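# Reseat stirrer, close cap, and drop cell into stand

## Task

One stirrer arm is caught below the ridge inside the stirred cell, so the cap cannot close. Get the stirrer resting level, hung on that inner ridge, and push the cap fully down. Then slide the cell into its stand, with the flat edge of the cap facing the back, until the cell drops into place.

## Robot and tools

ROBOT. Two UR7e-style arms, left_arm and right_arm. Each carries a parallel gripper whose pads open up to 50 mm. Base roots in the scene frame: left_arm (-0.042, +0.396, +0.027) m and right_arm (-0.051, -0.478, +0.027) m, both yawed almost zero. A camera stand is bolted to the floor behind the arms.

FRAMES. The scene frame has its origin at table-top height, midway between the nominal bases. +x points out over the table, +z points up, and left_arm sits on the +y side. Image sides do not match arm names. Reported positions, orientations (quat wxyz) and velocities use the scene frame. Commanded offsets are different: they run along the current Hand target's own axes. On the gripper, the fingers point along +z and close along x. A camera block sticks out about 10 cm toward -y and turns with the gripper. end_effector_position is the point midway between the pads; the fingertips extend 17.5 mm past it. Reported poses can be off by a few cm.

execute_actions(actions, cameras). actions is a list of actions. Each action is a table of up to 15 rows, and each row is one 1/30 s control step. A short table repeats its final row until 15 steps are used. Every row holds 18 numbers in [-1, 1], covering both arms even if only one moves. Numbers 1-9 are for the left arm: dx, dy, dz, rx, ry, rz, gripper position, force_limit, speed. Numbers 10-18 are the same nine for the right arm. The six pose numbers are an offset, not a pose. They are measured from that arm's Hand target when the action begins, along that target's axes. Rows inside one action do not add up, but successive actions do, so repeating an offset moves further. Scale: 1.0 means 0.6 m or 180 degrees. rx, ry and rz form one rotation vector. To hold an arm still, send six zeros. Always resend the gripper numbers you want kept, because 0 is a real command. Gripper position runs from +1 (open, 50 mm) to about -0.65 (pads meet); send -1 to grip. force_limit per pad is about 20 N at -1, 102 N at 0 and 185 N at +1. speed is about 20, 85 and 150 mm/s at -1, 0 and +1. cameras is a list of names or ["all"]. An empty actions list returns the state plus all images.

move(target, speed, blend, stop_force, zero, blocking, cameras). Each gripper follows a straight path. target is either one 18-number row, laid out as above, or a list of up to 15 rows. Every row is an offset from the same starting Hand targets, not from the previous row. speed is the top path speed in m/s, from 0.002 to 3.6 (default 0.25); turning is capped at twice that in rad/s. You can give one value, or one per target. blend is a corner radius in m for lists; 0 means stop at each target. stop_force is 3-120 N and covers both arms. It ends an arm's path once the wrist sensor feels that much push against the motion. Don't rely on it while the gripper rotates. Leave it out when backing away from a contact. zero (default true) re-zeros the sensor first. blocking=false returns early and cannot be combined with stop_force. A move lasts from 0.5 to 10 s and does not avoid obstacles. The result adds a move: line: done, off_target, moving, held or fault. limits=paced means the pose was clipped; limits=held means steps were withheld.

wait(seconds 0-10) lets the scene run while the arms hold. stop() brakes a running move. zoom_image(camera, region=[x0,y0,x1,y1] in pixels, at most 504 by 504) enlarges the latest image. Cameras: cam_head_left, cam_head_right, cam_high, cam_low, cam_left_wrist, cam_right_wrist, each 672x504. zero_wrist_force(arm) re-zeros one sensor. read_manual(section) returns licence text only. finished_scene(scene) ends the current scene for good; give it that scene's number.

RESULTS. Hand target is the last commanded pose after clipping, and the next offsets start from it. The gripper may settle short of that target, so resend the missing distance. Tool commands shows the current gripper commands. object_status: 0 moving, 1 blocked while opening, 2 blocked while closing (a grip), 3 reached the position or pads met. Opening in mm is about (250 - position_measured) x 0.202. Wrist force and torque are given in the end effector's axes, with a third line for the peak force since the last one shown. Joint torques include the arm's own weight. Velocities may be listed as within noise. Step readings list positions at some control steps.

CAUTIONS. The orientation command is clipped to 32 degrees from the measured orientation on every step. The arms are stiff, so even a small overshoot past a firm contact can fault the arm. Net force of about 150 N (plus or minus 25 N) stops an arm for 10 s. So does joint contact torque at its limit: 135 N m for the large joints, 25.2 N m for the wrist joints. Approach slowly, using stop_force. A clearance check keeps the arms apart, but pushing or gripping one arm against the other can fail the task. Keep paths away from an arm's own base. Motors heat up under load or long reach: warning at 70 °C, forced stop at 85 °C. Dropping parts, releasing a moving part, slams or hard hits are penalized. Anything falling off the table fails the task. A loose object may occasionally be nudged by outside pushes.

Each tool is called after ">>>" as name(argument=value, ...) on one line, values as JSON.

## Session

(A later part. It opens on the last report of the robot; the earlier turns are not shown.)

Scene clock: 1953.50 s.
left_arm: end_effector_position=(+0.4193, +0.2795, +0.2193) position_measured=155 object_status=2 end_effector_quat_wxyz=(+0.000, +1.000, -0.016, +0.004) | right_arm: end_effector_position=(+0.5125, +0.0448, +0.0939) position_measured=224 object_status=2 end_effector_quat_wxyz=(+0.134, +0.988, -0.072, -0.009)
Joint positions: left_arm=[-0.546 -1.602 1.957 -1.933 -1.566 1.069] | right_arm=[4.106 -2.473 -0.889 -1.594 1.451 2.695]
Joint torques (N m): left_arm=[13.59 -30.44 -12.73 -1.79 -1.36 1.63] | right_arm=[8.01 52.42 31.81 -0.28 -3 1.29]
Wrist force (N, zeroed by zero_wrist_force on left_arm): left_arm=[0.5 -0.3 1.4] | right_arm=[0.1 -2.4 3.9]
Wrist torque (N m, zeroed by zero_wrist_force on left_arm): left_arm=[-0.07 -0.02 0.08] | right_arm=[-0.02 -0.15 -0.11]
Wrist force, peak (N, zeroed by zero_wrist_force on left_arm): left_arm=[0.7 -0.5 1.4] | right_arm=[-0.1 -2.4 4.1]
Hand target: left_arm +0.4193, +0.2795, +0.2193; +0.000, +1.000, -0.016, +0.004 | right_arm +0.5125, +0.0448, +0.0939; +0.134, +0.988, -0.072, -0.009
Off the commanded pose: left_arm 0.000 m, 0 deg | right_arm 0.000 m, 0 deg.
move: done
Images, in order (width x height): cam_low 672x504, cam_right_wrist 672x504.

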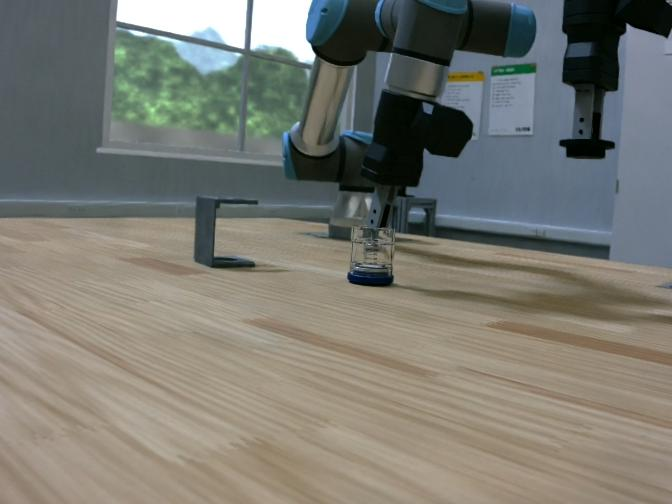

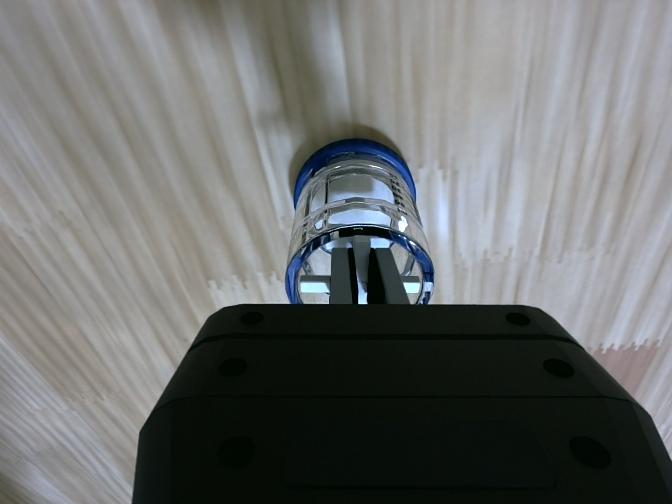

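>>> move(target=[0,0,0,0,0,0,-1,-0.9,-1,0,-0.0071,0.0257,0,0,0,-1,-0.9,-1], speed=0.008, stop_force=3, cameras=["cam_right_wrist","cam_low"])

>>> zoom_image(camera="cam_low", region=[345, 215, 400, 275])

Scene clock: 2000.07 s.
left_arm: end_effector_position=(+0.4193, +0.2795, +0.2193) position_measured=155 object_status=2 end_effector_quat_wxyz=(+0.000, +1.000, -0.016, +0.004) | right_arm: end_effector_position=(+0.5125, +0.0448, +0.0808) position_measured=224 object_status=2 end_effector_quat_wxyz=(+0.134, +0.988, -0.072, -0.009)
Joint positions: left_arm=[-0.546 -1.602 1.957 -1.933 -1.566 1.069] | right_arm=[4.106 -2.482 -0.906 -1.568 1.451 2.695]
Joint torques (N m): left_arm=[13.59 -30.14 -12.27 -1.76 -1.4 1.74] | right_arm=[2.18 69.19 31.37 -0.3 -0.63 0.51]
Wrist force (N, zeroed by zero_wrist_force on left_arm): left_arm=[0.5 -0.6 1.2] | right_arm=[0.0 -0.7 0.8]
Wrist torque (N m, zeroed by zero_wrist_force on left_arm): left_arm=[-0.11 -0.02 0.08] | right_arm=[-0.07 -0.10 -0.11]
Wrist force, peak (N, zeroed by zero_wrist_force on left_arm): left_arm=[0.7 -0.7 1.3] | right_arm=[0.1 -2.3 4.3]
Hand target: left_arm +0.4193, +0.2795, +0.2193; +0.000, +1.000, -0.016, +0.004 | right_arm +0.5125, +0.0448, +0.0808; +0.134, +0.988, -0.072, -0.009 (not the last commanded pose)
Off the commanded pose: left_arm 0.000 m, 0 deg | right_arm 0.003 m, 0 deg.
move: contact (right_arm)
Images, in order (width x height): cam_low 672x504, cam_right_wrist 672x504.

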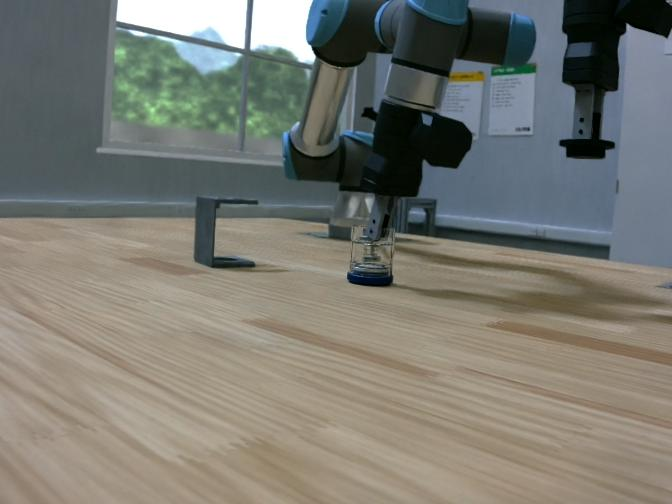

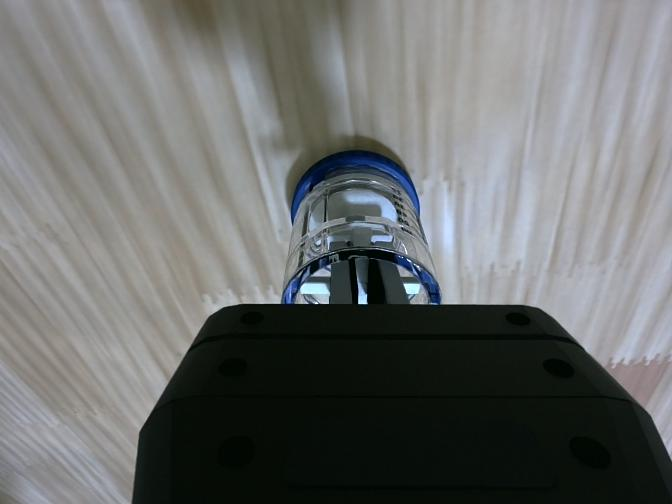

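Scaled by 8.400 from the camera's 672x504 image, which has a finer 960x720 frame.

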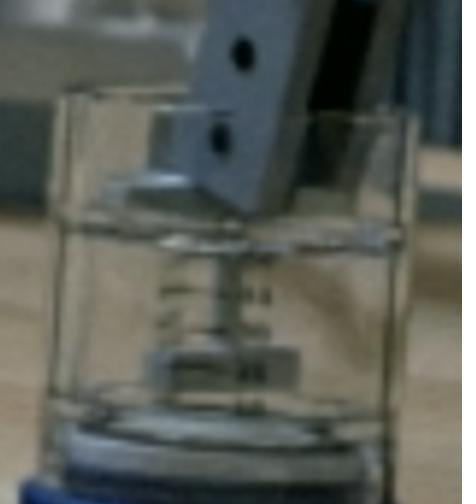

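>>> move(target=[[0,0,0,0,0,0,-1,-0.9,-1,0,0,0,0,0,0,-0.4,-0.9,-1],[0,0,0,0,0,0,-1,-0.9,-1,0,0,-0.07,0,0,0,-0.4,-0.9,-1]], speed=[0.02,0.02])

>>> move(target=[0,0,0,0,0,0,-1,-0.9,-1,0,0.0234,-0.05,0.0861,0,0,-0.4,-0.9,-1], speed=0.1, cameras=["cam_right_wrist","cam_low"])

>>> zoom_image(camera="cam_low", region=[345, 215, 400, 290])

>>> zoom_image(camera="cam_right_wrist", region=[250, 150, 450, 310])

Scene clock: 2011.93 s.
left_arm: end_effector_position=(+0.4193, +0.2795, +0.2193) position_measured=155 object_status=2 end_effector_quat_wxyz=(+0.000, +1.000, -0.016, +0.004) | right_arm: end_effector_position=(+0.5141, +0.0558, +0.1212) position_measured=212 object_status=3 end_effector_quat_wxyz=(+0.134, +0.988, -0.072, -0.009)
Joint positions: left_arm=[-0.546 -1.602 1.957 -1.933 -1.566 1.069] | right_arm=[4.112 -2.486 -0.793 -1.677 1.452 2.701]
Joint torques (N m): left_arm=[12.97 -29.93 -12.3 -1.84 -1.36 1.59] | right_arm=[7.34 52.88 34.1 -0.31 2.3 1.83]
Wrist force (N, zeroed by zero_wrist_force on left_arm): left_arm=[0.6 -0.5 1.1] | right_arm=[-0.1 -1.9 3.6]
Wrist torque (N m, zeroed by zero_wrist_force on left_arm): left_arm=[-0.10 -0.02 0.08] | right_arm=[-0.01 -0.12 -0.10]
Wrist force, peak (N, zeroed by zero_wrist_force on left_arm): left_arm=[0.7 -0.7 1.3] | right_arm=[-0.1 -2.0 4.2]
Hand target: left_arm +0.4193, +0.2795, +0.2193; +0.000, +1.000, -0.016, +0.004 | right_arm +0.5141, +0.0559, +0.1213; +0.134, +0.988, -0.072, -0.009
Off the commanded pose: left_arm 0.000 m, 0 deg | right_arm 0.000 m, 0 deg.
move: done

Scene clock: 2013.87 s.
left_arm: end_effector_position=(+0.4193, +0.2795, +0.2193) position_measured=155 object_status=2 end_effector_quat_wxyz=(+0.000, +1.000, -0.016, +0.004) | right_arm: end_effector_position=(+0.5132, +0.0504, +0.1539) position_measured=212 object_status=3 end_effector_quat_wxyz=(+0.000, +0.997, -0.073, +0.001)
Joint positions: left_arm=[-0.546 -1.602 1.957 -1.933 -1.566 1.069] | right_arm=[4.069 -2.294 -1.092 -1.326 1.57 2.643]
Joint torques (N m): left_arm=[13.27 -30.14 -12.58 -1.91 -1.34 1.64] | right_arm=[-5.2 67.24 14.97 5.32 2.77 -1.12]
Wrist force (N, zeroed by zero_wrist_force on left_arm): left_arm=[0.5 -0.6 1.2] | right_arm=[-0.1 -1.6 3.3]
Wrist torque (N m, zeroed by zero_wrist_force on left_arm): left_arm=[-0.10 -0.02 0.08] | right_arm=[-0.03 -0.16 0.02]
Wrist force, peak (N, zeroed by zero_wrist_force on left_arm): left_arm=[0.6 -0.6 1.4] | right_arm=[-0.3 -2.3 4.0]
Hand target: left_arm +0.4193, +0.2795, +0.2193; +0.000, +1.000, -0.016, +0.004 | right_arm +0.5132, +0.0504, +0.1540; +0.000, +0.997, -0.073, +0.001
Off the commanded pose: left_arm 0.000 m, 0 deg | right_arm 0.000 m, 0 deg.
move: done
Images, in order (width x height): cam_low 672x504, cam_right_wrist 672x504.

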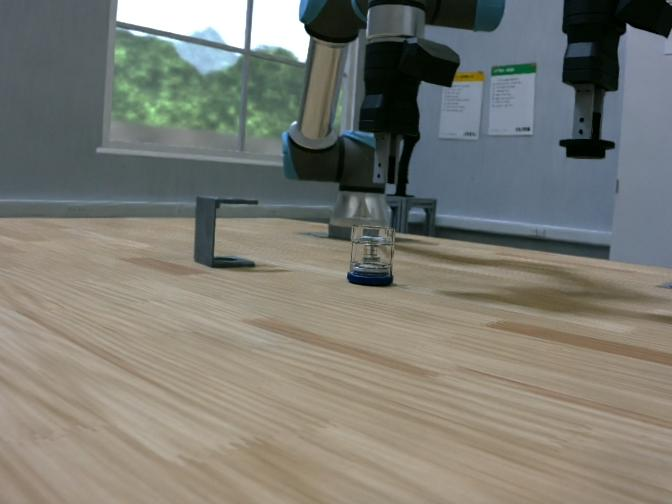

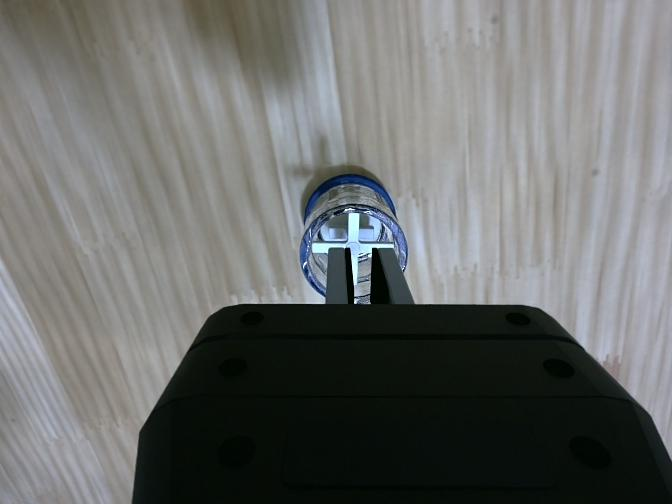

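Scaled by 6.720 from the camera's 672x504 image, which has a finer 960x720 frame.

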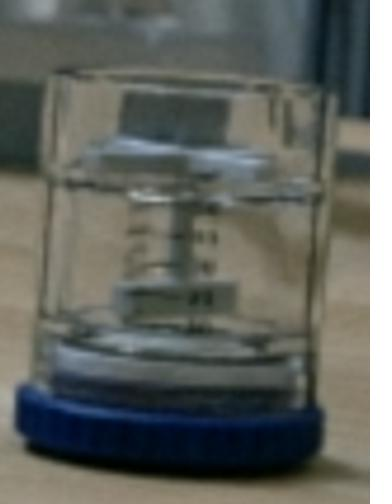

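Scaled by 2.520 from the camera's 672x504 image, which has a finer 960x720 frame.

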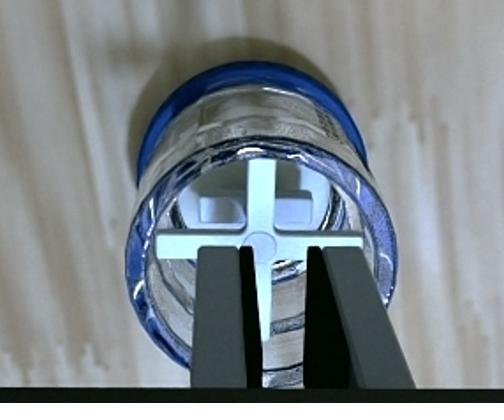

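>>> move(target=[[0,0,0,0,0,0,-1,-0.9,-1,0.01,0.08,-0.03,0.18,-0.0133,-0.021,0.5,-0.9,1],[0,0,0,0,0,0,-1,-0.9,-1,0.0207,0.1653,0.0,0.3594,-0.0266,-0.0419,0.5,-0.9,1],[0,0,0,0,0,0,-1,-0.9,-1,0.0207,0.1979,0.0933,0.3594,-0.0266,-0.0419,0.5,-0.9,1]], speed=0.2, blend=0.01, cameras=["cam_right_wrist","cam_low"])

>>> zoom_image(camera="cam_right_wrist", region=[270, 150, 430, 310])

Scene clock: 2036.93 s.
left_arm: end_effector_position=(+0.4193, +0.2795, +0.2193) position_measured=155 object_status=2 end_effector_quat_wxyz=(+0.000, +1.000, -0.016, +0.004) | right_arm: end_effector_position=(+0.5083, -0.0689, +0.0980) position_measured=78 object_status=3 end_effector_quat_wxyz=(-0.536, +0.844, +0.001, +0.000)
Joint positions: left_arm=[-0.546 -1.602 1.957 -1.933 -1.566 1.069] | right_arm=[3.675 -2.396 -1.808 0.313 2.466 2.513]
Joint torques (N m): left_arm=[12.74 -29.01 -12.73 -1.9 -1.29 1.59] | right_arm=[-6.35 39.58 22.01 5.81 3.84 1.53]
Wrist force (N, zeroed by zero_wrist_force on left_arm): left_arm=[0.6 -0.5 1.4] | right_arm=[-0.2 0.2 1.2]
Wrist torque (N m, zeroed by zero_wrist_force on left_arm): left_arm=[-0.10 -0.03 0.08] | right_arm=[-0.03 -0.06 0.02]
Wrist force, peak (N, zeroed by zero_wrist_force on left_arm): left_arm=[0.8 -0.3 1.4] | right_arm=[0.0 -2.1 3.5]
Hand target: left_arm +0.4193, +0.2795, +0.2193; +0.000, +1.000, -0.016, +0.004 | right_arm +0.5084, -0.0689, +0.0980; -0.536, +0.844, +0.001, +0.000
Off the commanded pose: left_arm 0.000 m, 0 deg | right_arm 0.000 m, 0 deg.
move: done
Images, in order (width x height): cam_low 672x504, cam_right_wrist 672x504.

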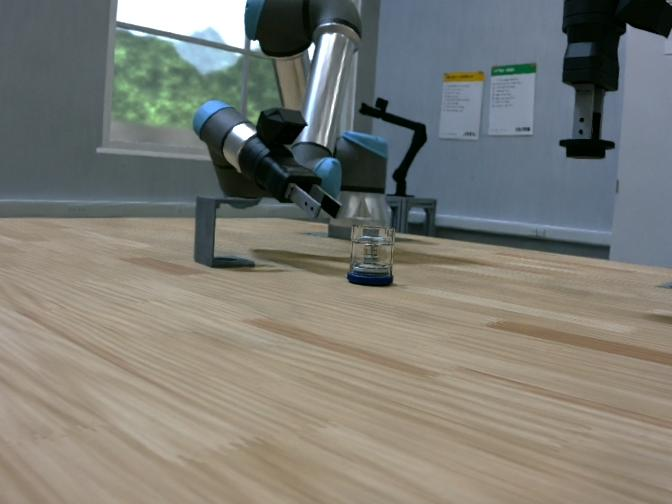

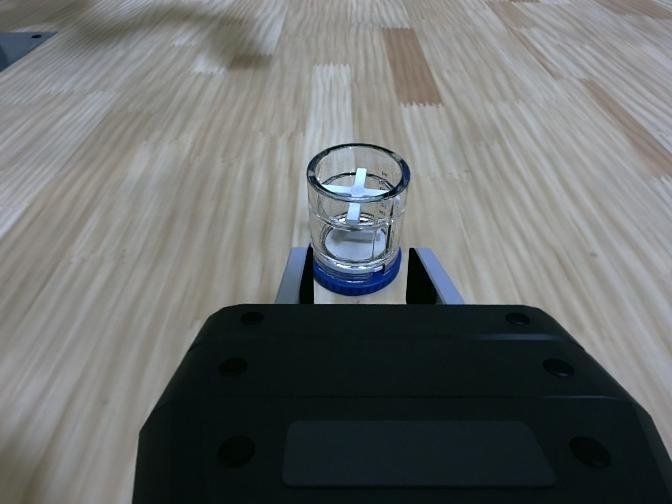

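Scaled by 3.150 from the camera's 672x504 image, which has a finer 960x720 frame.

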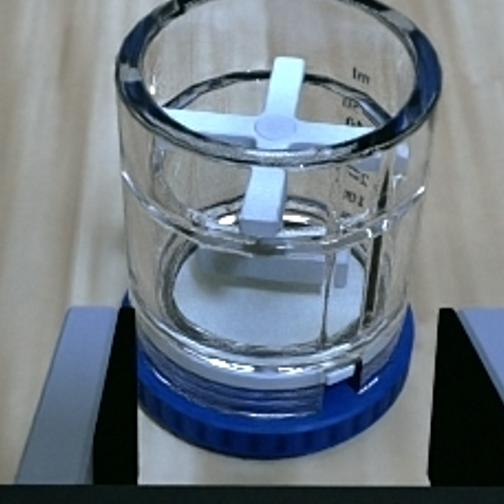

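>>> execute_actions(actions=[], cameras=["cam_left_wrist","cam_low"])

>>> zoom_image(camera="cam_left_wrist", region=[250, 130, 480, 320])

>>> zoom_image(camera="cam_low", region=[540, 80, 640, 180])

Scene clock: 2051.73 s.
left_arm: end_effector_position=(+0.4193, +0.2795, +0.2193) position_measured=155 object_status=2 end_effector_quat_wxyz=(+0.000, +1.000, -0.016, +0.004) | right_arm: end_effector_position=(+0.5084, -0.0689, +0.0980) position_measured=78 object_status=3 end_effector_quat_wxyz=(-0.536, +0.844, +0.001, +0.000)
Joint positions: left_arm=[-0.546 -1.602 1.957 -1.933 -1.566 1.069] | right_arm=[3.675 -2.396 -1.807 0.313 2.466 2.513]
Joint velocities: within noise
Joint torques (N m): left_arm=[12.73 -29.65 -12.68 -1.86 -1.36 1.6] | right_arm=[-6.78 39.64 22.5 5.64 3.84 1.38]
Wrist force (N, zeroed by zero_wrist_force on left_arm): left_arm=[0.3 -0.6 1.3] | right_arm=[-0.3 0.2 1.1]
Wrist torque (N m, zeroed by zero_wrist_force on left_arm): left_arm=[-0.10 0.01 0.08] | right_arm=[-0.02 -0.05 0.03]
Wrist force, peak (N, zeroed by zero_wrist_force on left_arm): left_arm=[0.7 -0.6 1.4] | right_arm=[-0.2 0.7 1.4]
Hand target: left_arm +0.4193, +0.2795, +0.2193; +0.000, +1.000, -0.016, +0.004 | right_arm +0.5084, -0.0689, +0.0980; -0.536, +0.844, +0.001, +0.000
Tool commands: left_gripper/position=-1.0 left_gripper/force_limit=-0.9 left_gripper/speed=-1.0 right_gripper/position=+0.5 right_gripper/force_limit=-0.9 right_gripper/speed=+1.0
Off the commanded pose: left_arm 0.000 m, 0 deg | right_arm 0.000 m, 0 deg.
Images, in order (width x height): cam_low 672x504, cam_left_wrist 672x504.

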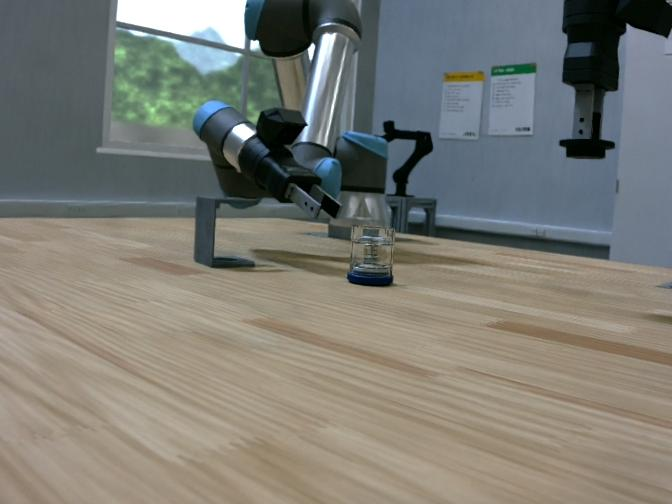

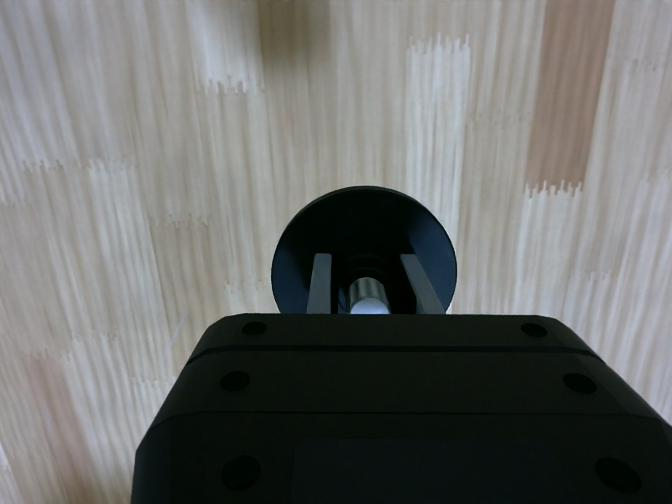

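Scaled by 2.191 from the camera's 672x504 image, which has a finer 960x720 frame.

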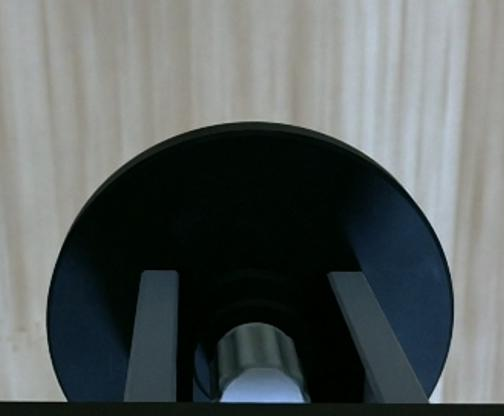

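Scaled by 5.040 from the camera's 672x504 image, which has a finer 960x720 frame.

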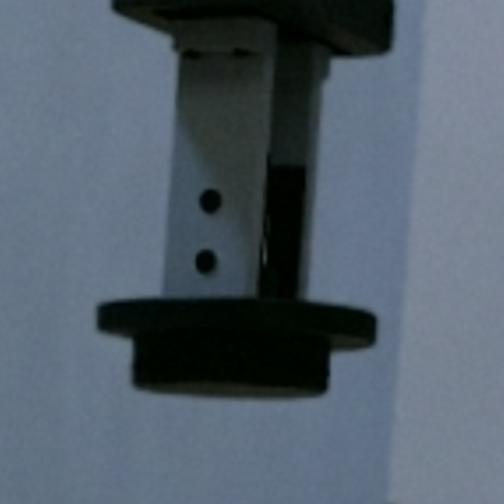

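>>> move(target=[[0.164,0.4118,0.08,0,0,0,-1,-0.9,-1,0,0,0,0,0,0,0.5,-0.9,1],[0.164,0.4118,0.1588,0,0,0,-1,-0.9,-1,0,0,0,0,0,0,0.5,-0.9,1]], speed=[0.15,0.05], blend=0.01, cameras=["cam_right_wrist","cam_low"])

>>> zoom_image(camera="cam_right_wrist", region=[270, 90, 450, 290])

>>> zoom_image(camera="cam_low", region=[320, 170, 430, 295])

Scene clock: 2072.73 s.
left_arm: end_effector_position=(+0.5104, +0.0294, +0.1247) position_measured=155 object_status=2 end_effector_quat_wxyz=(+0.000, +1.000, -0.016, +0.004) | right_arm: end_effector_position=(+0.5084, -0.0689, +0.0980) position_measured=78 object_status=3 end_effector_quat_wxyz=(-0.536, +0.844, +0.001, +0.000)
Joint positions: left_arm=[-0.803 -1.081 1.562 -2.056 -1.564 0.812] | right_arm=[3.675 -2.396 -1.807 0.313 2.466 2.513]
Joint torques (N m): left_arm=[14.78 -33.56 -9.74 -4.55 -0.92 1.79] | right_arm=[-5.65 40.76 22.23 5.96 3.91 1.63]
Wrist force (N, zeroed by zero_wrist_force on left_arm): left_arm=[1.7 -0.6 0.9] | right_arm=[-0.5 0.3 1.0]
Wrist torque (N m, zeroed by zero_wrist_force on left_arm): left_arm=[-0.13 -0.19 0.10] | right_arm=[0.00 -0.03 0.03]
Wrist force, peak (N, zeroed by zero_wrist_force on left_arm): left_arm=[-0.2 -2.2 0.9] | right_arm=[-0.3 0.3 1.5]
Hand target: left_arm +0.5104, +0.0295, +0.1246; +0.000, +1.000, -0.016, +0.004 | right_arm +0.5084, -0.0689, +0.0980; -0.536, +0.844, +0.001, +0.000
Off the commanded pose: left_arm 0.000 m, 0 deg | right_arm 0.000 m, 0 deg.
move: done
Images, in order (width x height): cam_low 672x504, cam_right_wrist 672x504.

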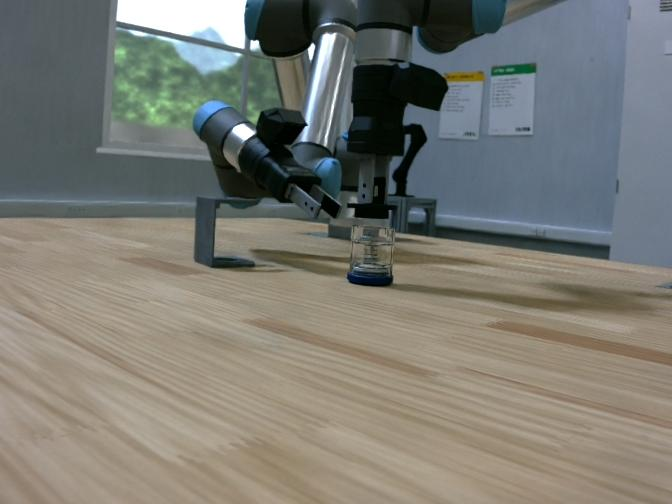

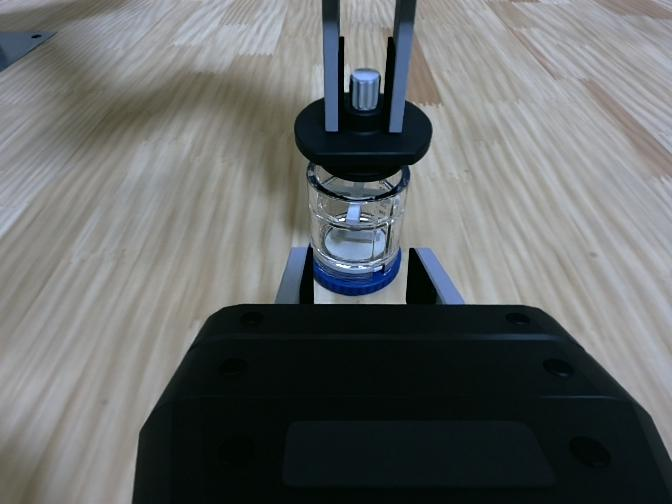

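Scaled by 2.520 from the camera's 672x504 image, which has a finer 960x720 frame.

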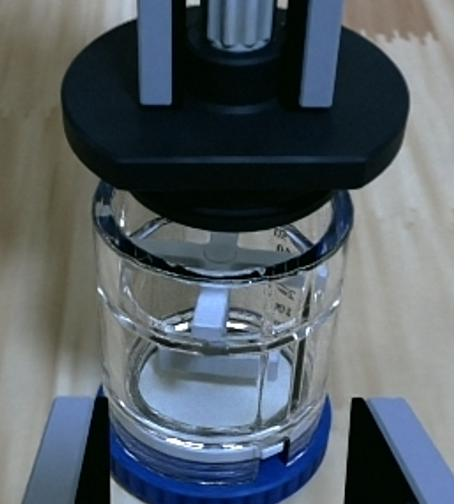

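Scaled by 4.032 from the camera's 672x504 image, which has a finer 960x720 frame.

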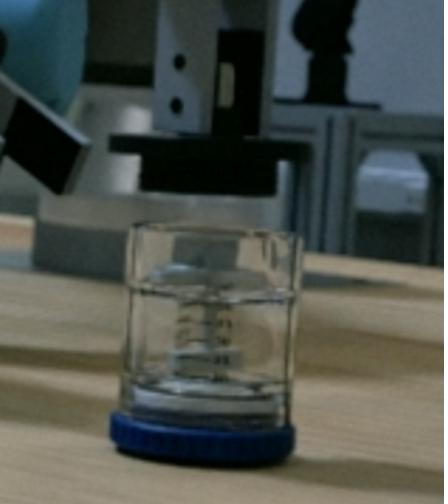

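>>> move(target=[-0.002,-0.004,0,0,0,0,-1,-0.9,-1,0,0,0,0,0,0,0.5,-0.9,1], speed=0.02, cameras=["cam_right_wrist","cam_low"])

>>> zoom_image(camera="cam_right_wrist", region=[270, 90, 450, 290])

>>> zoom_image(camera="cam_low", region=[340, 190, 410, 290])

Scene clock: 2094.17 s.
left_arm: end_effector_position=(+0.5093, +0.0318, +0.1246) position_measured=155 object_status=2 end_effector_quat_wxyz=(+0.000, +1.000, -0.016, +0.004) | right_arm: end_effector_position=(+0.5084, -0.0689, +0.0980) position_measured=78 object_status=3 end_effector_quat_wxyz=(-0.536, +0.844, +0.001, +0.000)
Joint positions: left_arm=[-0.801 -1.086 1.569 -2.059 -1.564 0.813] | right_arm=[3.675 -2.396 -1.807 0.313 2.466 2.513]
Joint torques (N m): left_arm=[15.83 -50.89 -10.38 -4.5 -0.46 1.74] | right_arm=[-5.6 39.97 22.68 5.78 3.85 1.3]
Wrist force (N, zeroed by zero_wrist_force on left_arm): left_arm=[1.7 -0.7 0.8] | right_arm=[-0.1 0.6 1.1]
Wrist torque (N m, zeroed by zero_wrist_force on left_arm): left_arm=[-0.15 -0.19 -0.04] | right_arm=[0.05 -0.09 0.03]
Wrist force, peak (N, zeroed by zero_wrist_force on left_arm): left_arm=[2.0 -0.7 0.8] | right_arm=[-0.3 0.1 1.6]
Hand target: left_arm +0.5093, +0.0319, +0.1246; +0.000, +1.000, -0.016, +0.004 | right_arm +0.5084, -0.0689, +0.0980; -0.536, +0.844, +0.001, +0.000
Off the commanded pose: left_arm 0.000 m, 0 deg | right_arm 0.000 m, 0 deg.
move: done
Images, in order (width x height): cam_low 672x504, cam_right_wrist 672x504.

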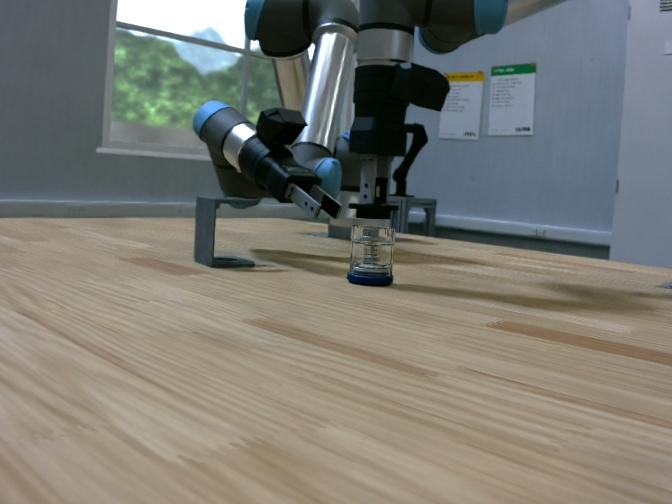

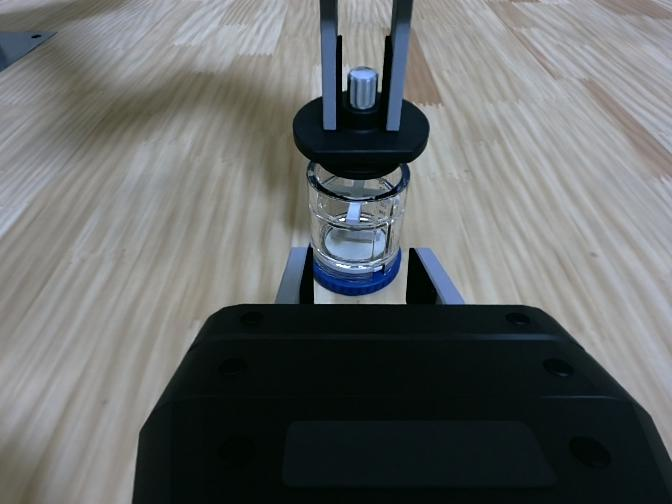

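Scaled by 2.520 from the camera's 672x504 image, which has a finer 960x720 frame.

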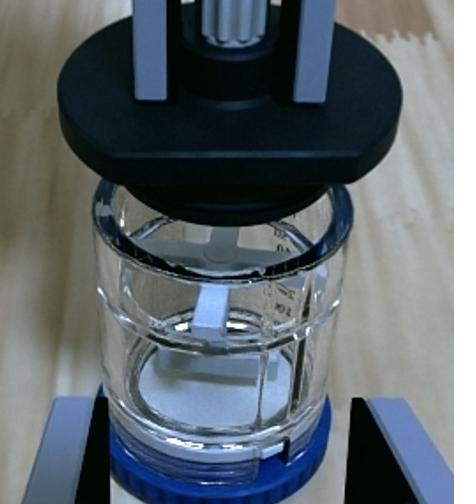

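Scaled by 5.040 from the camera's 672x504 image, which has a finer 960x720 frame.

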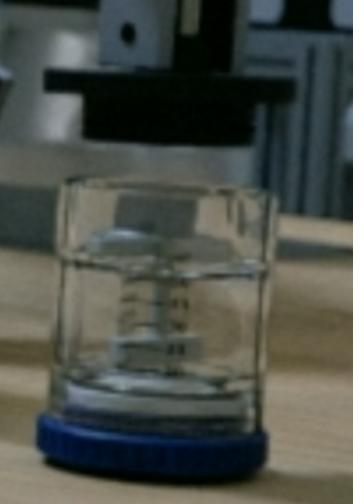

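>>> move(target=[0,0,0.035,0,0,0,-1,-0.9,-1,0,0,0,0,0,0,0.5,-0.9,1], speed=0.012, stop_force=5, cameras=["cam_right_wrist","cam_low"])

>>> zoom_image(camera="cam_right_wrist", region=[270, 90, 450, 290])

>>> zoom_image(camera="cam_low", region=[340, 190, 410, 290])

Scene clock: 2107.33 s.
left_arm: end_effector_position=(+0.5094, +0.0319, +0.1086) position_measured=155 object_status=2 end_effector_quat_wxyz=(+0.000, +1.000, -0.016, +0.004) | right_arm: end_effector_position=(+0.5084, -0.0689, +0.0980) position_measured=78 object_status=3 end_effector_quat_wxyz=(-0.536, +0.844, +0.001, +0.000)
Joint positions: left_arm=[-0.801 -1.068 1.587 -2.095 -1.564 0.814] | right_arm=[3.675 -2.396 -1.807 0.313 2.466 2.513]
Joint torques (N m): left_arm=[10.86 -52.5 -39.29 -1.62 -0.96 1.26] | right_arm=[-4.77 39.14 21.97 5.61 3.94 1.56]
Wrist force (N, zeroed by zero_wrist_force on left_arm): left_arm=[1.2 -0.3 2.5] | right_arm=[-0.4 0.6 1.1]
Wrist torque (N m, zeroed by zero_wrist_force on left_arm): left_arm=[-0.15 -0.06 -0.04] | right_arm=[0.03 -0.04 0.02]
Wrist force, peak (N, zeroed by zero_wrist_force on left_arm): left_arm=[1.1 -2.1 -6.2] | right_arm=[-0.3 0.5 1.4]
Hand target: left_arm +0.5094, +0.0319, +0.1086; +0.000, +1.000, -0.016, +0.004 (not the last commanded pose) | right_arm +0.5084, -0.0689, +0.0980; -0.536, +0.844, +0.001, +0.000
Off the commanded pose: left_arm 0.005 m, 0 deg | right_arm 0.000 m, 0 deg.
move: contact (left_arm)
Images, in order (width x height): cam_low 672x504, cam_right_wrist 672x504.

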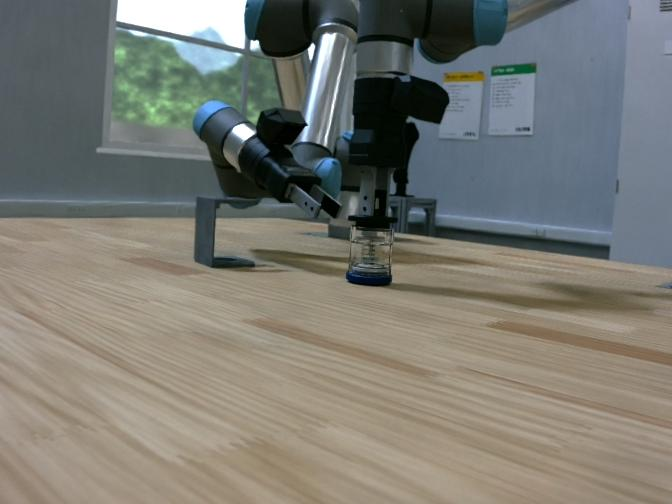

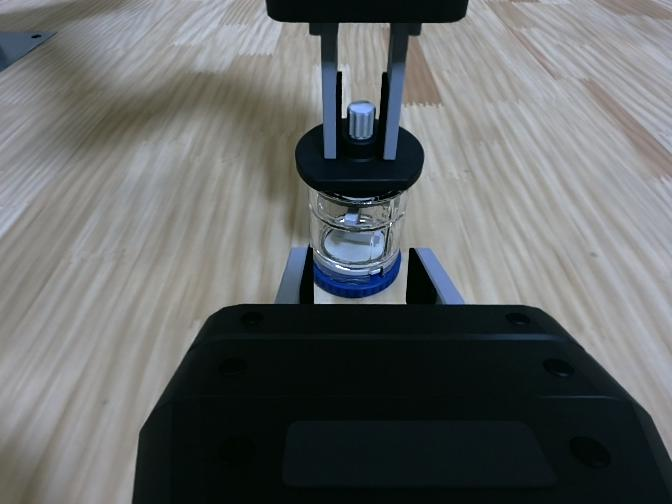

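Scaled by 2.520 from the camera's 672x504 image, which has a finer 960x720 frame.

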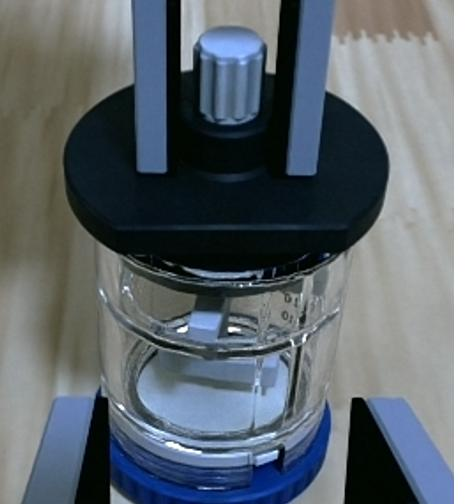

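Scaled by 5.040 from the camera's 672x504 image, which has a finer 960x720 frame.

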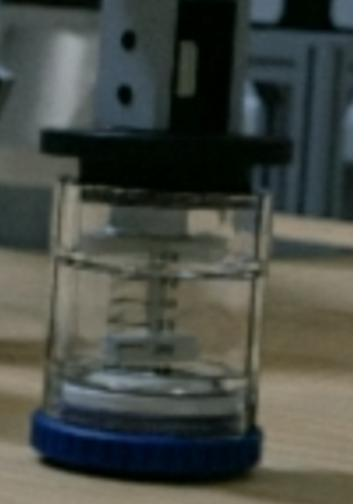

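>>> move(target=[0,0,0.012,0,0,0,-1,-0.9,-1,0,0,0,0,0,0,0.5,-0.9,1], speed=0.006, stop_force=16, cameras=["cam_right_wrist","cam_low"])

>>> zoom_image(camera="cam_low", region=[340, 190, 410, 290])

Scene clock: 2115.53 s.
left_arm: end_effector_position=(+0.5095, +0.0319, +0.1015) position_measured=155 object_status=2 end_effector_quat_wxyz=(+0.000, +1.000, -0.016, +0.004) | right_arm: end_effector_position=(+0.5084, -0.0689, +0.0980) position_measured=78 object_status=3 end_effector_quat_wxyz=(-0.536, +0.844, +0.001, +0.000)
Joint positions: left_arm=[-0.801 -1.059 1.594 -2.111 -1.564 0.814] | right_arm=[3.675 -2.396 -1.807 0.313 2.466 2.513]
Joint torques (N m): left_arm=[13.87 -25.2 -5.08 -3.39 -1.08 1.78] | right_arm=[-4.47 41.07 22.59 5.67 3.64 1.52]
Wrist force (N, zeroed by zero_wrist_force on left_arm): left_arm=[0.7 -2.1 -13.8] | right_arm=[-0.6 0.3 1.2]
Wrist torque (N m, zeroed by zero_wrist_force on left_arm): left_arm=[-0.24 -0.10 -0.01] | right_arm=[-0.01 -0.01 0.03]
Wrist force, peak (N, zeroed by zero_wrist_force on left_arm): left_arm=[0.7 -2.0 -14.0] | right_arm=[0.0 0.5 1.6]
Hand target: left_arm +0.5095, +0.0319, +0.1015; +0.000, +1.000, -0.016, +0.004 | right_arm +0.5084, -0.0689, +0.0980; -0.536, +0.844, +0.001, +0.000
Off the commanded pose: left_arm 0.000 m, 0 deg | right_arm 0.000 m, 0 deg.
move: contact (left_arm)
Images, in order (width x height): cam_low 672x504, cam_right_wrist 672x504.

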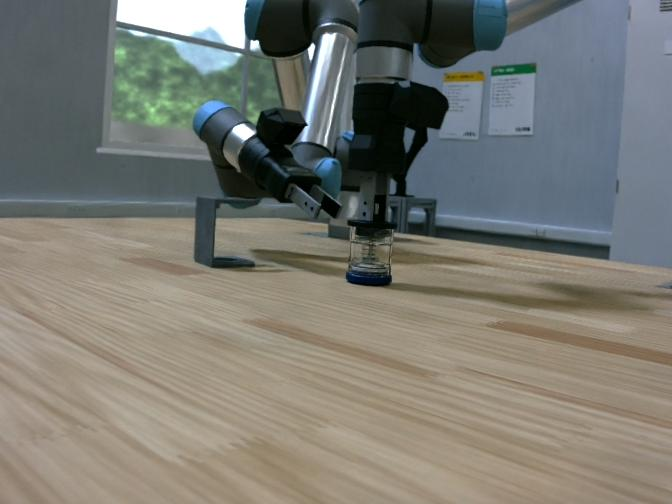

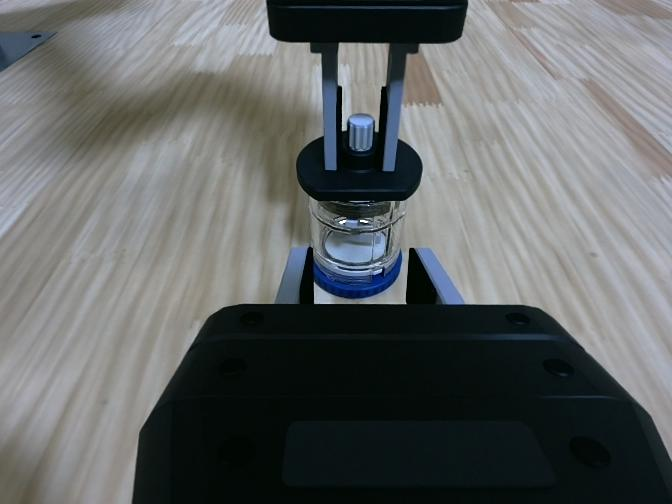

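Scaled by 5.040 from the camera's 672x504 image, which has a finer 960x720 frame.

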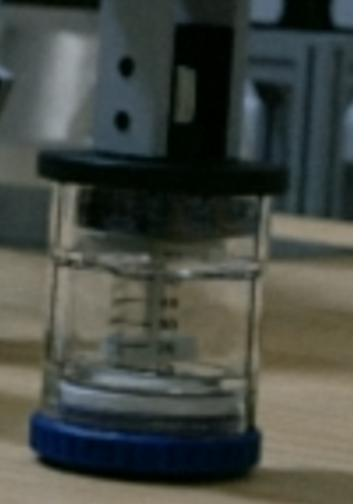

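>>> move(target=[[0,0,0,0,0,0,0.4,-0.9,-1,0,0,0,0,0,0,0.5,-0.9,1],[0,0,-0.09,0,0,0,0.4,-0.9,-1,0,0,0,0,0,0,0.5,-0.9,1]], speed=0.08)

>>> move(target=[-0.1628,-0.395,-0.09,0,0,0,0.4,-0.9,-1,0,-0.095,-0.05,-0.18,0,0,0.34,-0.9,1], speed=0.2)

Scene clock: 2129.00 s.
left_arm: end_effector_position=(+0.5090, +0.0319, +0.1554) position_measured=92 object_status=3 end_effector_quat_wxyz=(+0.000, +1.000, -0.016, +0.004) | right_arm: end_effector_position=(+0.5084, -0.0689, +0.0980) position_measured=78 object_status=3 end_effector_quat_wxyz=(-0.536, +0.844, +0.001, +0.000)
Joint positions: left_arm=[-0.801 -1.118 1.531 -1.99 -1.564 0.813] | right_arm=[3.675 -2.396 -1.807 0.313 2.466 2.513]
Joint torques (N m): left_arm=[-14.96 -50.22 -39.22 -1.34 0.6 -2.26] | right_arm=[-3.58 38.67 22.82 5.58 4.1 1.46]
Wrist force (N, zeroed by zero_wrist_force on left_arm): left_arm=[1.4 -0.2 0.0] | right_arm=[-0.4 0.4 1.1]
Wrist torque (N m, zeroed by zero_wrist_force on left_arm): left_arm=[-0.13 -0.10 0.03] | right_arm=[0.01 -0.04 0.02]
Wrist force, peak (N, zeroed by zero_wrist_force on left_arm): left_arm=[0.7 -2.0 -14.2] | right_arm=[-0.5 0.2 1.5]
Hand target: left_arm +0.5090, +0.0319, +0.1555; +0.000, +1.000, -0.016, +0.004 | right_arm +0.5084, -0.0689, +0.0980; -0.536, +0.844, +0.001, +0.000
Off the commanded pose: left_arm 0.000 m, 0 deg | right_arm 0.000 m, 0 deg.
move: done

Scene clock: 2131.13 s.
left_arm: end_effector_position=(+0.4186, +0.2718, +0.2088) position_measured=92 object_status=3 end_effector_quat_wxyz=(+0.000, +1.000, -0.016, +0.004) | right_arm: end_effector_position=(+0.5083, -0.0718, +0.1623) position_measured=101 object_status=3 end_effector_quat_wxyz=(-0.279, +0.960, +0.001, +0.000)
Joint positions: left_arm=[-0.561 -1.589 1.973 -1.962 -1.566 1.054] | right_arm=[3.805 -2.037 -1.713 -0.59 2.007 2.315]
Joint torques (N m): left_arm=[14.28 -32.57 -12.15 -1.47 -1.43 1.85] | right_arm=[7.01 55.03 30.53 1.31 -1.67 -1.25]
Wrist force (N, zeroed by zero_wrist_force on left_arm): left_arm=[0.2 -0.1 0.6] | right_arm=[0.3 -0.2 1.8]
Wrist torque (N m, zeroed by zero_wrist_force on left_arm): left_arm=[-0.08 0.08 0.09] | right_arm=[0.04 -0.22 0.06]
Wrist force, peak (N, zeroed by zero_wrist_force on left_arm): left_arm=[1.9 1.3 -0.1] | right_arm=[0.2 -0.3 2.1]
Hand target: left_arm +0.4186, +0.2719, +0.2089; +0.000, +1.000, -0.016, +0.004 | right_arm +0.5083, -0.0718, +0.1623; -0.279, +0.960, +0.001, +0.000
Off the commanded pose: left_arm 0.000 m, 0 deg | right_arm 0.000 m, 0 deg.
move: done

>>> move(target=[0,0,0,0,0,0,0.4,-0.9,-1,0.0052,-0.1561,0.0835,-0.18,0,0,-1,-0.9,1], speed=0.15, cameras=["cam_right_wrist","cam_low"])

>>> zoom_image(camera="cam_right_wrist", region=[250, 130, 450, 310])

>>> zoom_image(camera="cam_low", region=[340, 190, 410, 290])

Scene clock: 2141.13 s.
left_arm: end_effector_position=(+0.4186, +0.2719, +0.2089) position_measured=92 object_status=3 end_effector_quat_wxyz=(+0.000, +1.000, -0.016, +0.004) | right_arm: end_effector_position=(+0.5112, +0.0341, +0.1702) position_measured=251 object_status=3 end_effector_quat_wxyz=(+0.000, +1.000, +0.001, +0.001)
Joint positions: left_arm=[-0.561 -1.589 1.973 -1.962 -1.566 1.054] | right_arm=[4.058 -2.251 -1.123 -1.337 1.57 2.484]
Joint torques (N m): left_arm=[14.8 -31.56 -11.87 -1.47 -1.46 1.7] | right_arm=[7.54 47.45 34.02 0.67 -2.56 1.53]
Wrist force (N, zeroed by zero_wrist_force on left_arm): left_arm=[0.6 -0.4 0.5] | right_arm=[0.1 -1.7 3.5]
Wrist torque (N m, zeroed by zero_wrist_force on left_arm): left_arm=[-0.12 0.01 0.09] | right_arm=[-0.05 -0.18 -0.09]
Wrist force, peak (N, zeroed by zero_wrist_force on left_arm): left_arm=[0.6 -0.6 0.6] | right_arm=[-0.2 -2.2 3.6]
Hand target: left_arm +0.4186, +0.2719, +0.2089; +0.000, +1.000, -0.016, +0.004 | right_arm +0.5112, +0.0342, +0.1702; +0.000, +1.000, +0.001, +0.001
Off the commanded pose: left_arm 0.000 m, 0 deg | right_arm 0.000 m, 0 deg.
move: done
Images, in order (width x height): cam_low 672x504, cam_right_wrist 672x504.

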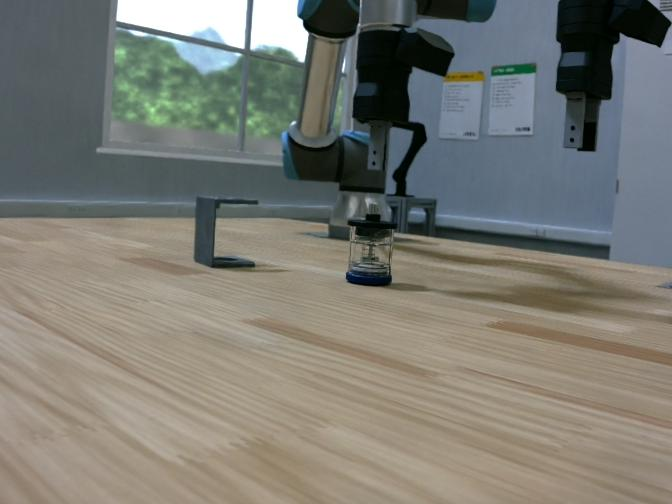

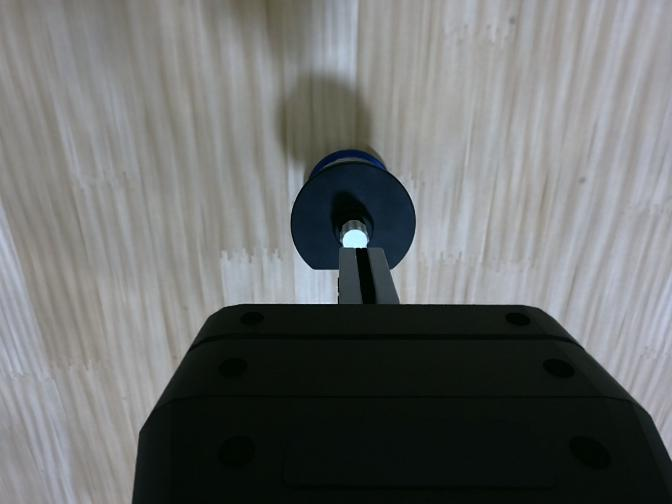

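Scaled by 2.520 from the camera's 672x504 image, which has a finer 960x720 frame.

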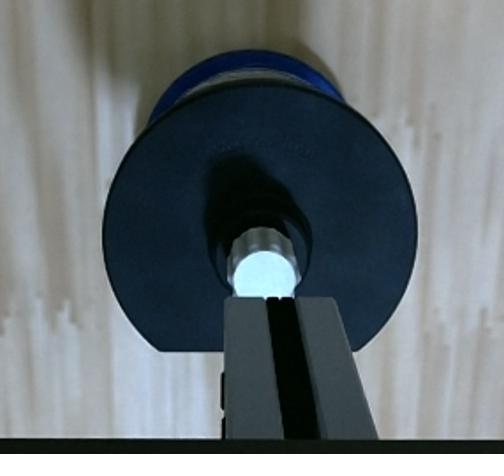

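Scaled by 5.040 from the camera's 672x504 image, which has a finer 960x720 frame.

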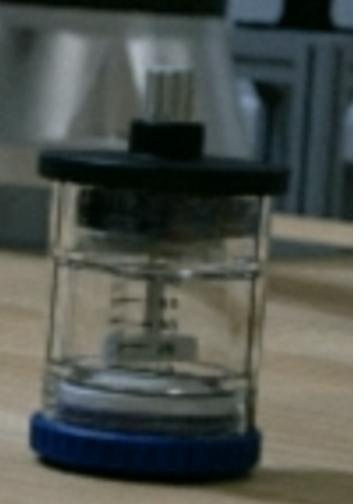

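>>> move(target=[0,0,0,0,0,0,0.4,-0.9,-1,-0.0005,0,0.064,0,0,0,-1,-0.9,1], speed=0.1)

>>> move(target=[0,0,0,0,0,0,0.4,-0.9,-1,0,0,0.02,0,0,0,-1,-0.9,1], speed=0.006, stop_force=25)

Scene clock: 2152.07 s.
left_arm: end_effector_position=(+0.4186, +0.2719, +0.2089) position_measured=92 object_status=3 end_effector_quat_wxyz=(+0.000, +1.000, -0.016, +0.004) | right_arm: end_effector_position=(+0.5109, +0.0342, +0.1320) position_measured=251 object_status=3 end_effector_quat_wxyz=(+0.000, +1.000, +0.001, +0.001)
Joint positions: left_arm=[-0.561 -1.589 1.973 -1.962 -1.566 1.054] | right_arm=[4.058 -2.278 -1.179 -1.255 1.57 2.484]
Joint torques (N m): left_arm=[14.7 -31.11 -11.51 -1.42 -1.36 1.69] | right_arm=[6.62 47.23 14.45 5.82 -0.98 1.62]
Wrist force (N, zeroed by zero_wrist_force on left_arm): left_arm=[0.5 -0.4 0.3] | right_arm=[0.2 -1.4 3.5]
Wrist torque (N m, zeroed by zero_wrist_force on left_arm): left_arm=[-0.13 0.03 0.10] | right_arm=[-0.01 -0.18 -0.10]
Wrist force, peak (N, zeroed by zero_wrist_force on left_arm): left_arm=[0.6 -0.5 0.6] | right_arm=[0.2 -1.5 4.0]
Hand target: left_arm +0.4186, +0.2719, +0.2089; +0.000, +1.000, -0.016, +0.004 | right_arm +0.5109, +0.0342, +0.1318; +0.000, +1.000, +0.001, +0.001
Off the commanded pose: left_arm 0.000 m, 0 deg | right_arm 0.000 m, 0 deg.
move: done

Scene clock: 2154.43 s.
left_arm: end_effector_position=(+0.4186, +0.2719, +0.2089) position_measured=92 object_status=3 end_effector_quat_wxyz=(+0.000, +1.000, -0.016, +0.004) | right_arm: end_effector_position=(+0.5110, +0.0342, +0.1262) position_measured=251 object_status=3 end_effector_quat_wxyz=(+0.000, +1.000, +0.001, +0.001)
Joint positions: left_arm=[-0.561 -1.589 1.973 -1.962 -1.566 1.054] | right_arm=[4.058 -2.282 -1.187 -1.242 1.57 2.484]
Joint torques (N m): left_arm=[14.67 -31.07 -11.64 -1.57 -1.25 1.63] | right_arm=[6.74 45.68 22.54 -0.45 -0.76 1.37]
Wrist force (N, zeroed by zero_wrist_force on left_arm): left_arm=[0.5 -0.5 0.4] | right_arm=[-1.6 1.3 -20.9]
Wrist torque (N m, zeroed by zero_wrist_force on left_arm): left_arm=[-0.14 0.03 0.09] | right_arm=[0.02 -0.18 -0.09]
Wrist force, peak (N, zeroed by zero_wrist_force on left_arm): left_arm=[0.3 -0.8 0.5] | right_arm=[-2.5 2.2 -31.0]
Hand target: left_arm +0.4186, +0.2719, +0.2089; +0.000, +1.000, -0.016, +0.004 | right_arm +0.5110, +0.0343, +0.1262; +0.000, +1.000, +0.001, +0.001 (not the last commanded pose)
Off the commanded pose: left_arm 0.000 m, 0 deg | right_arm 0.006 m, 0 deg.
move: contact (right_arm)


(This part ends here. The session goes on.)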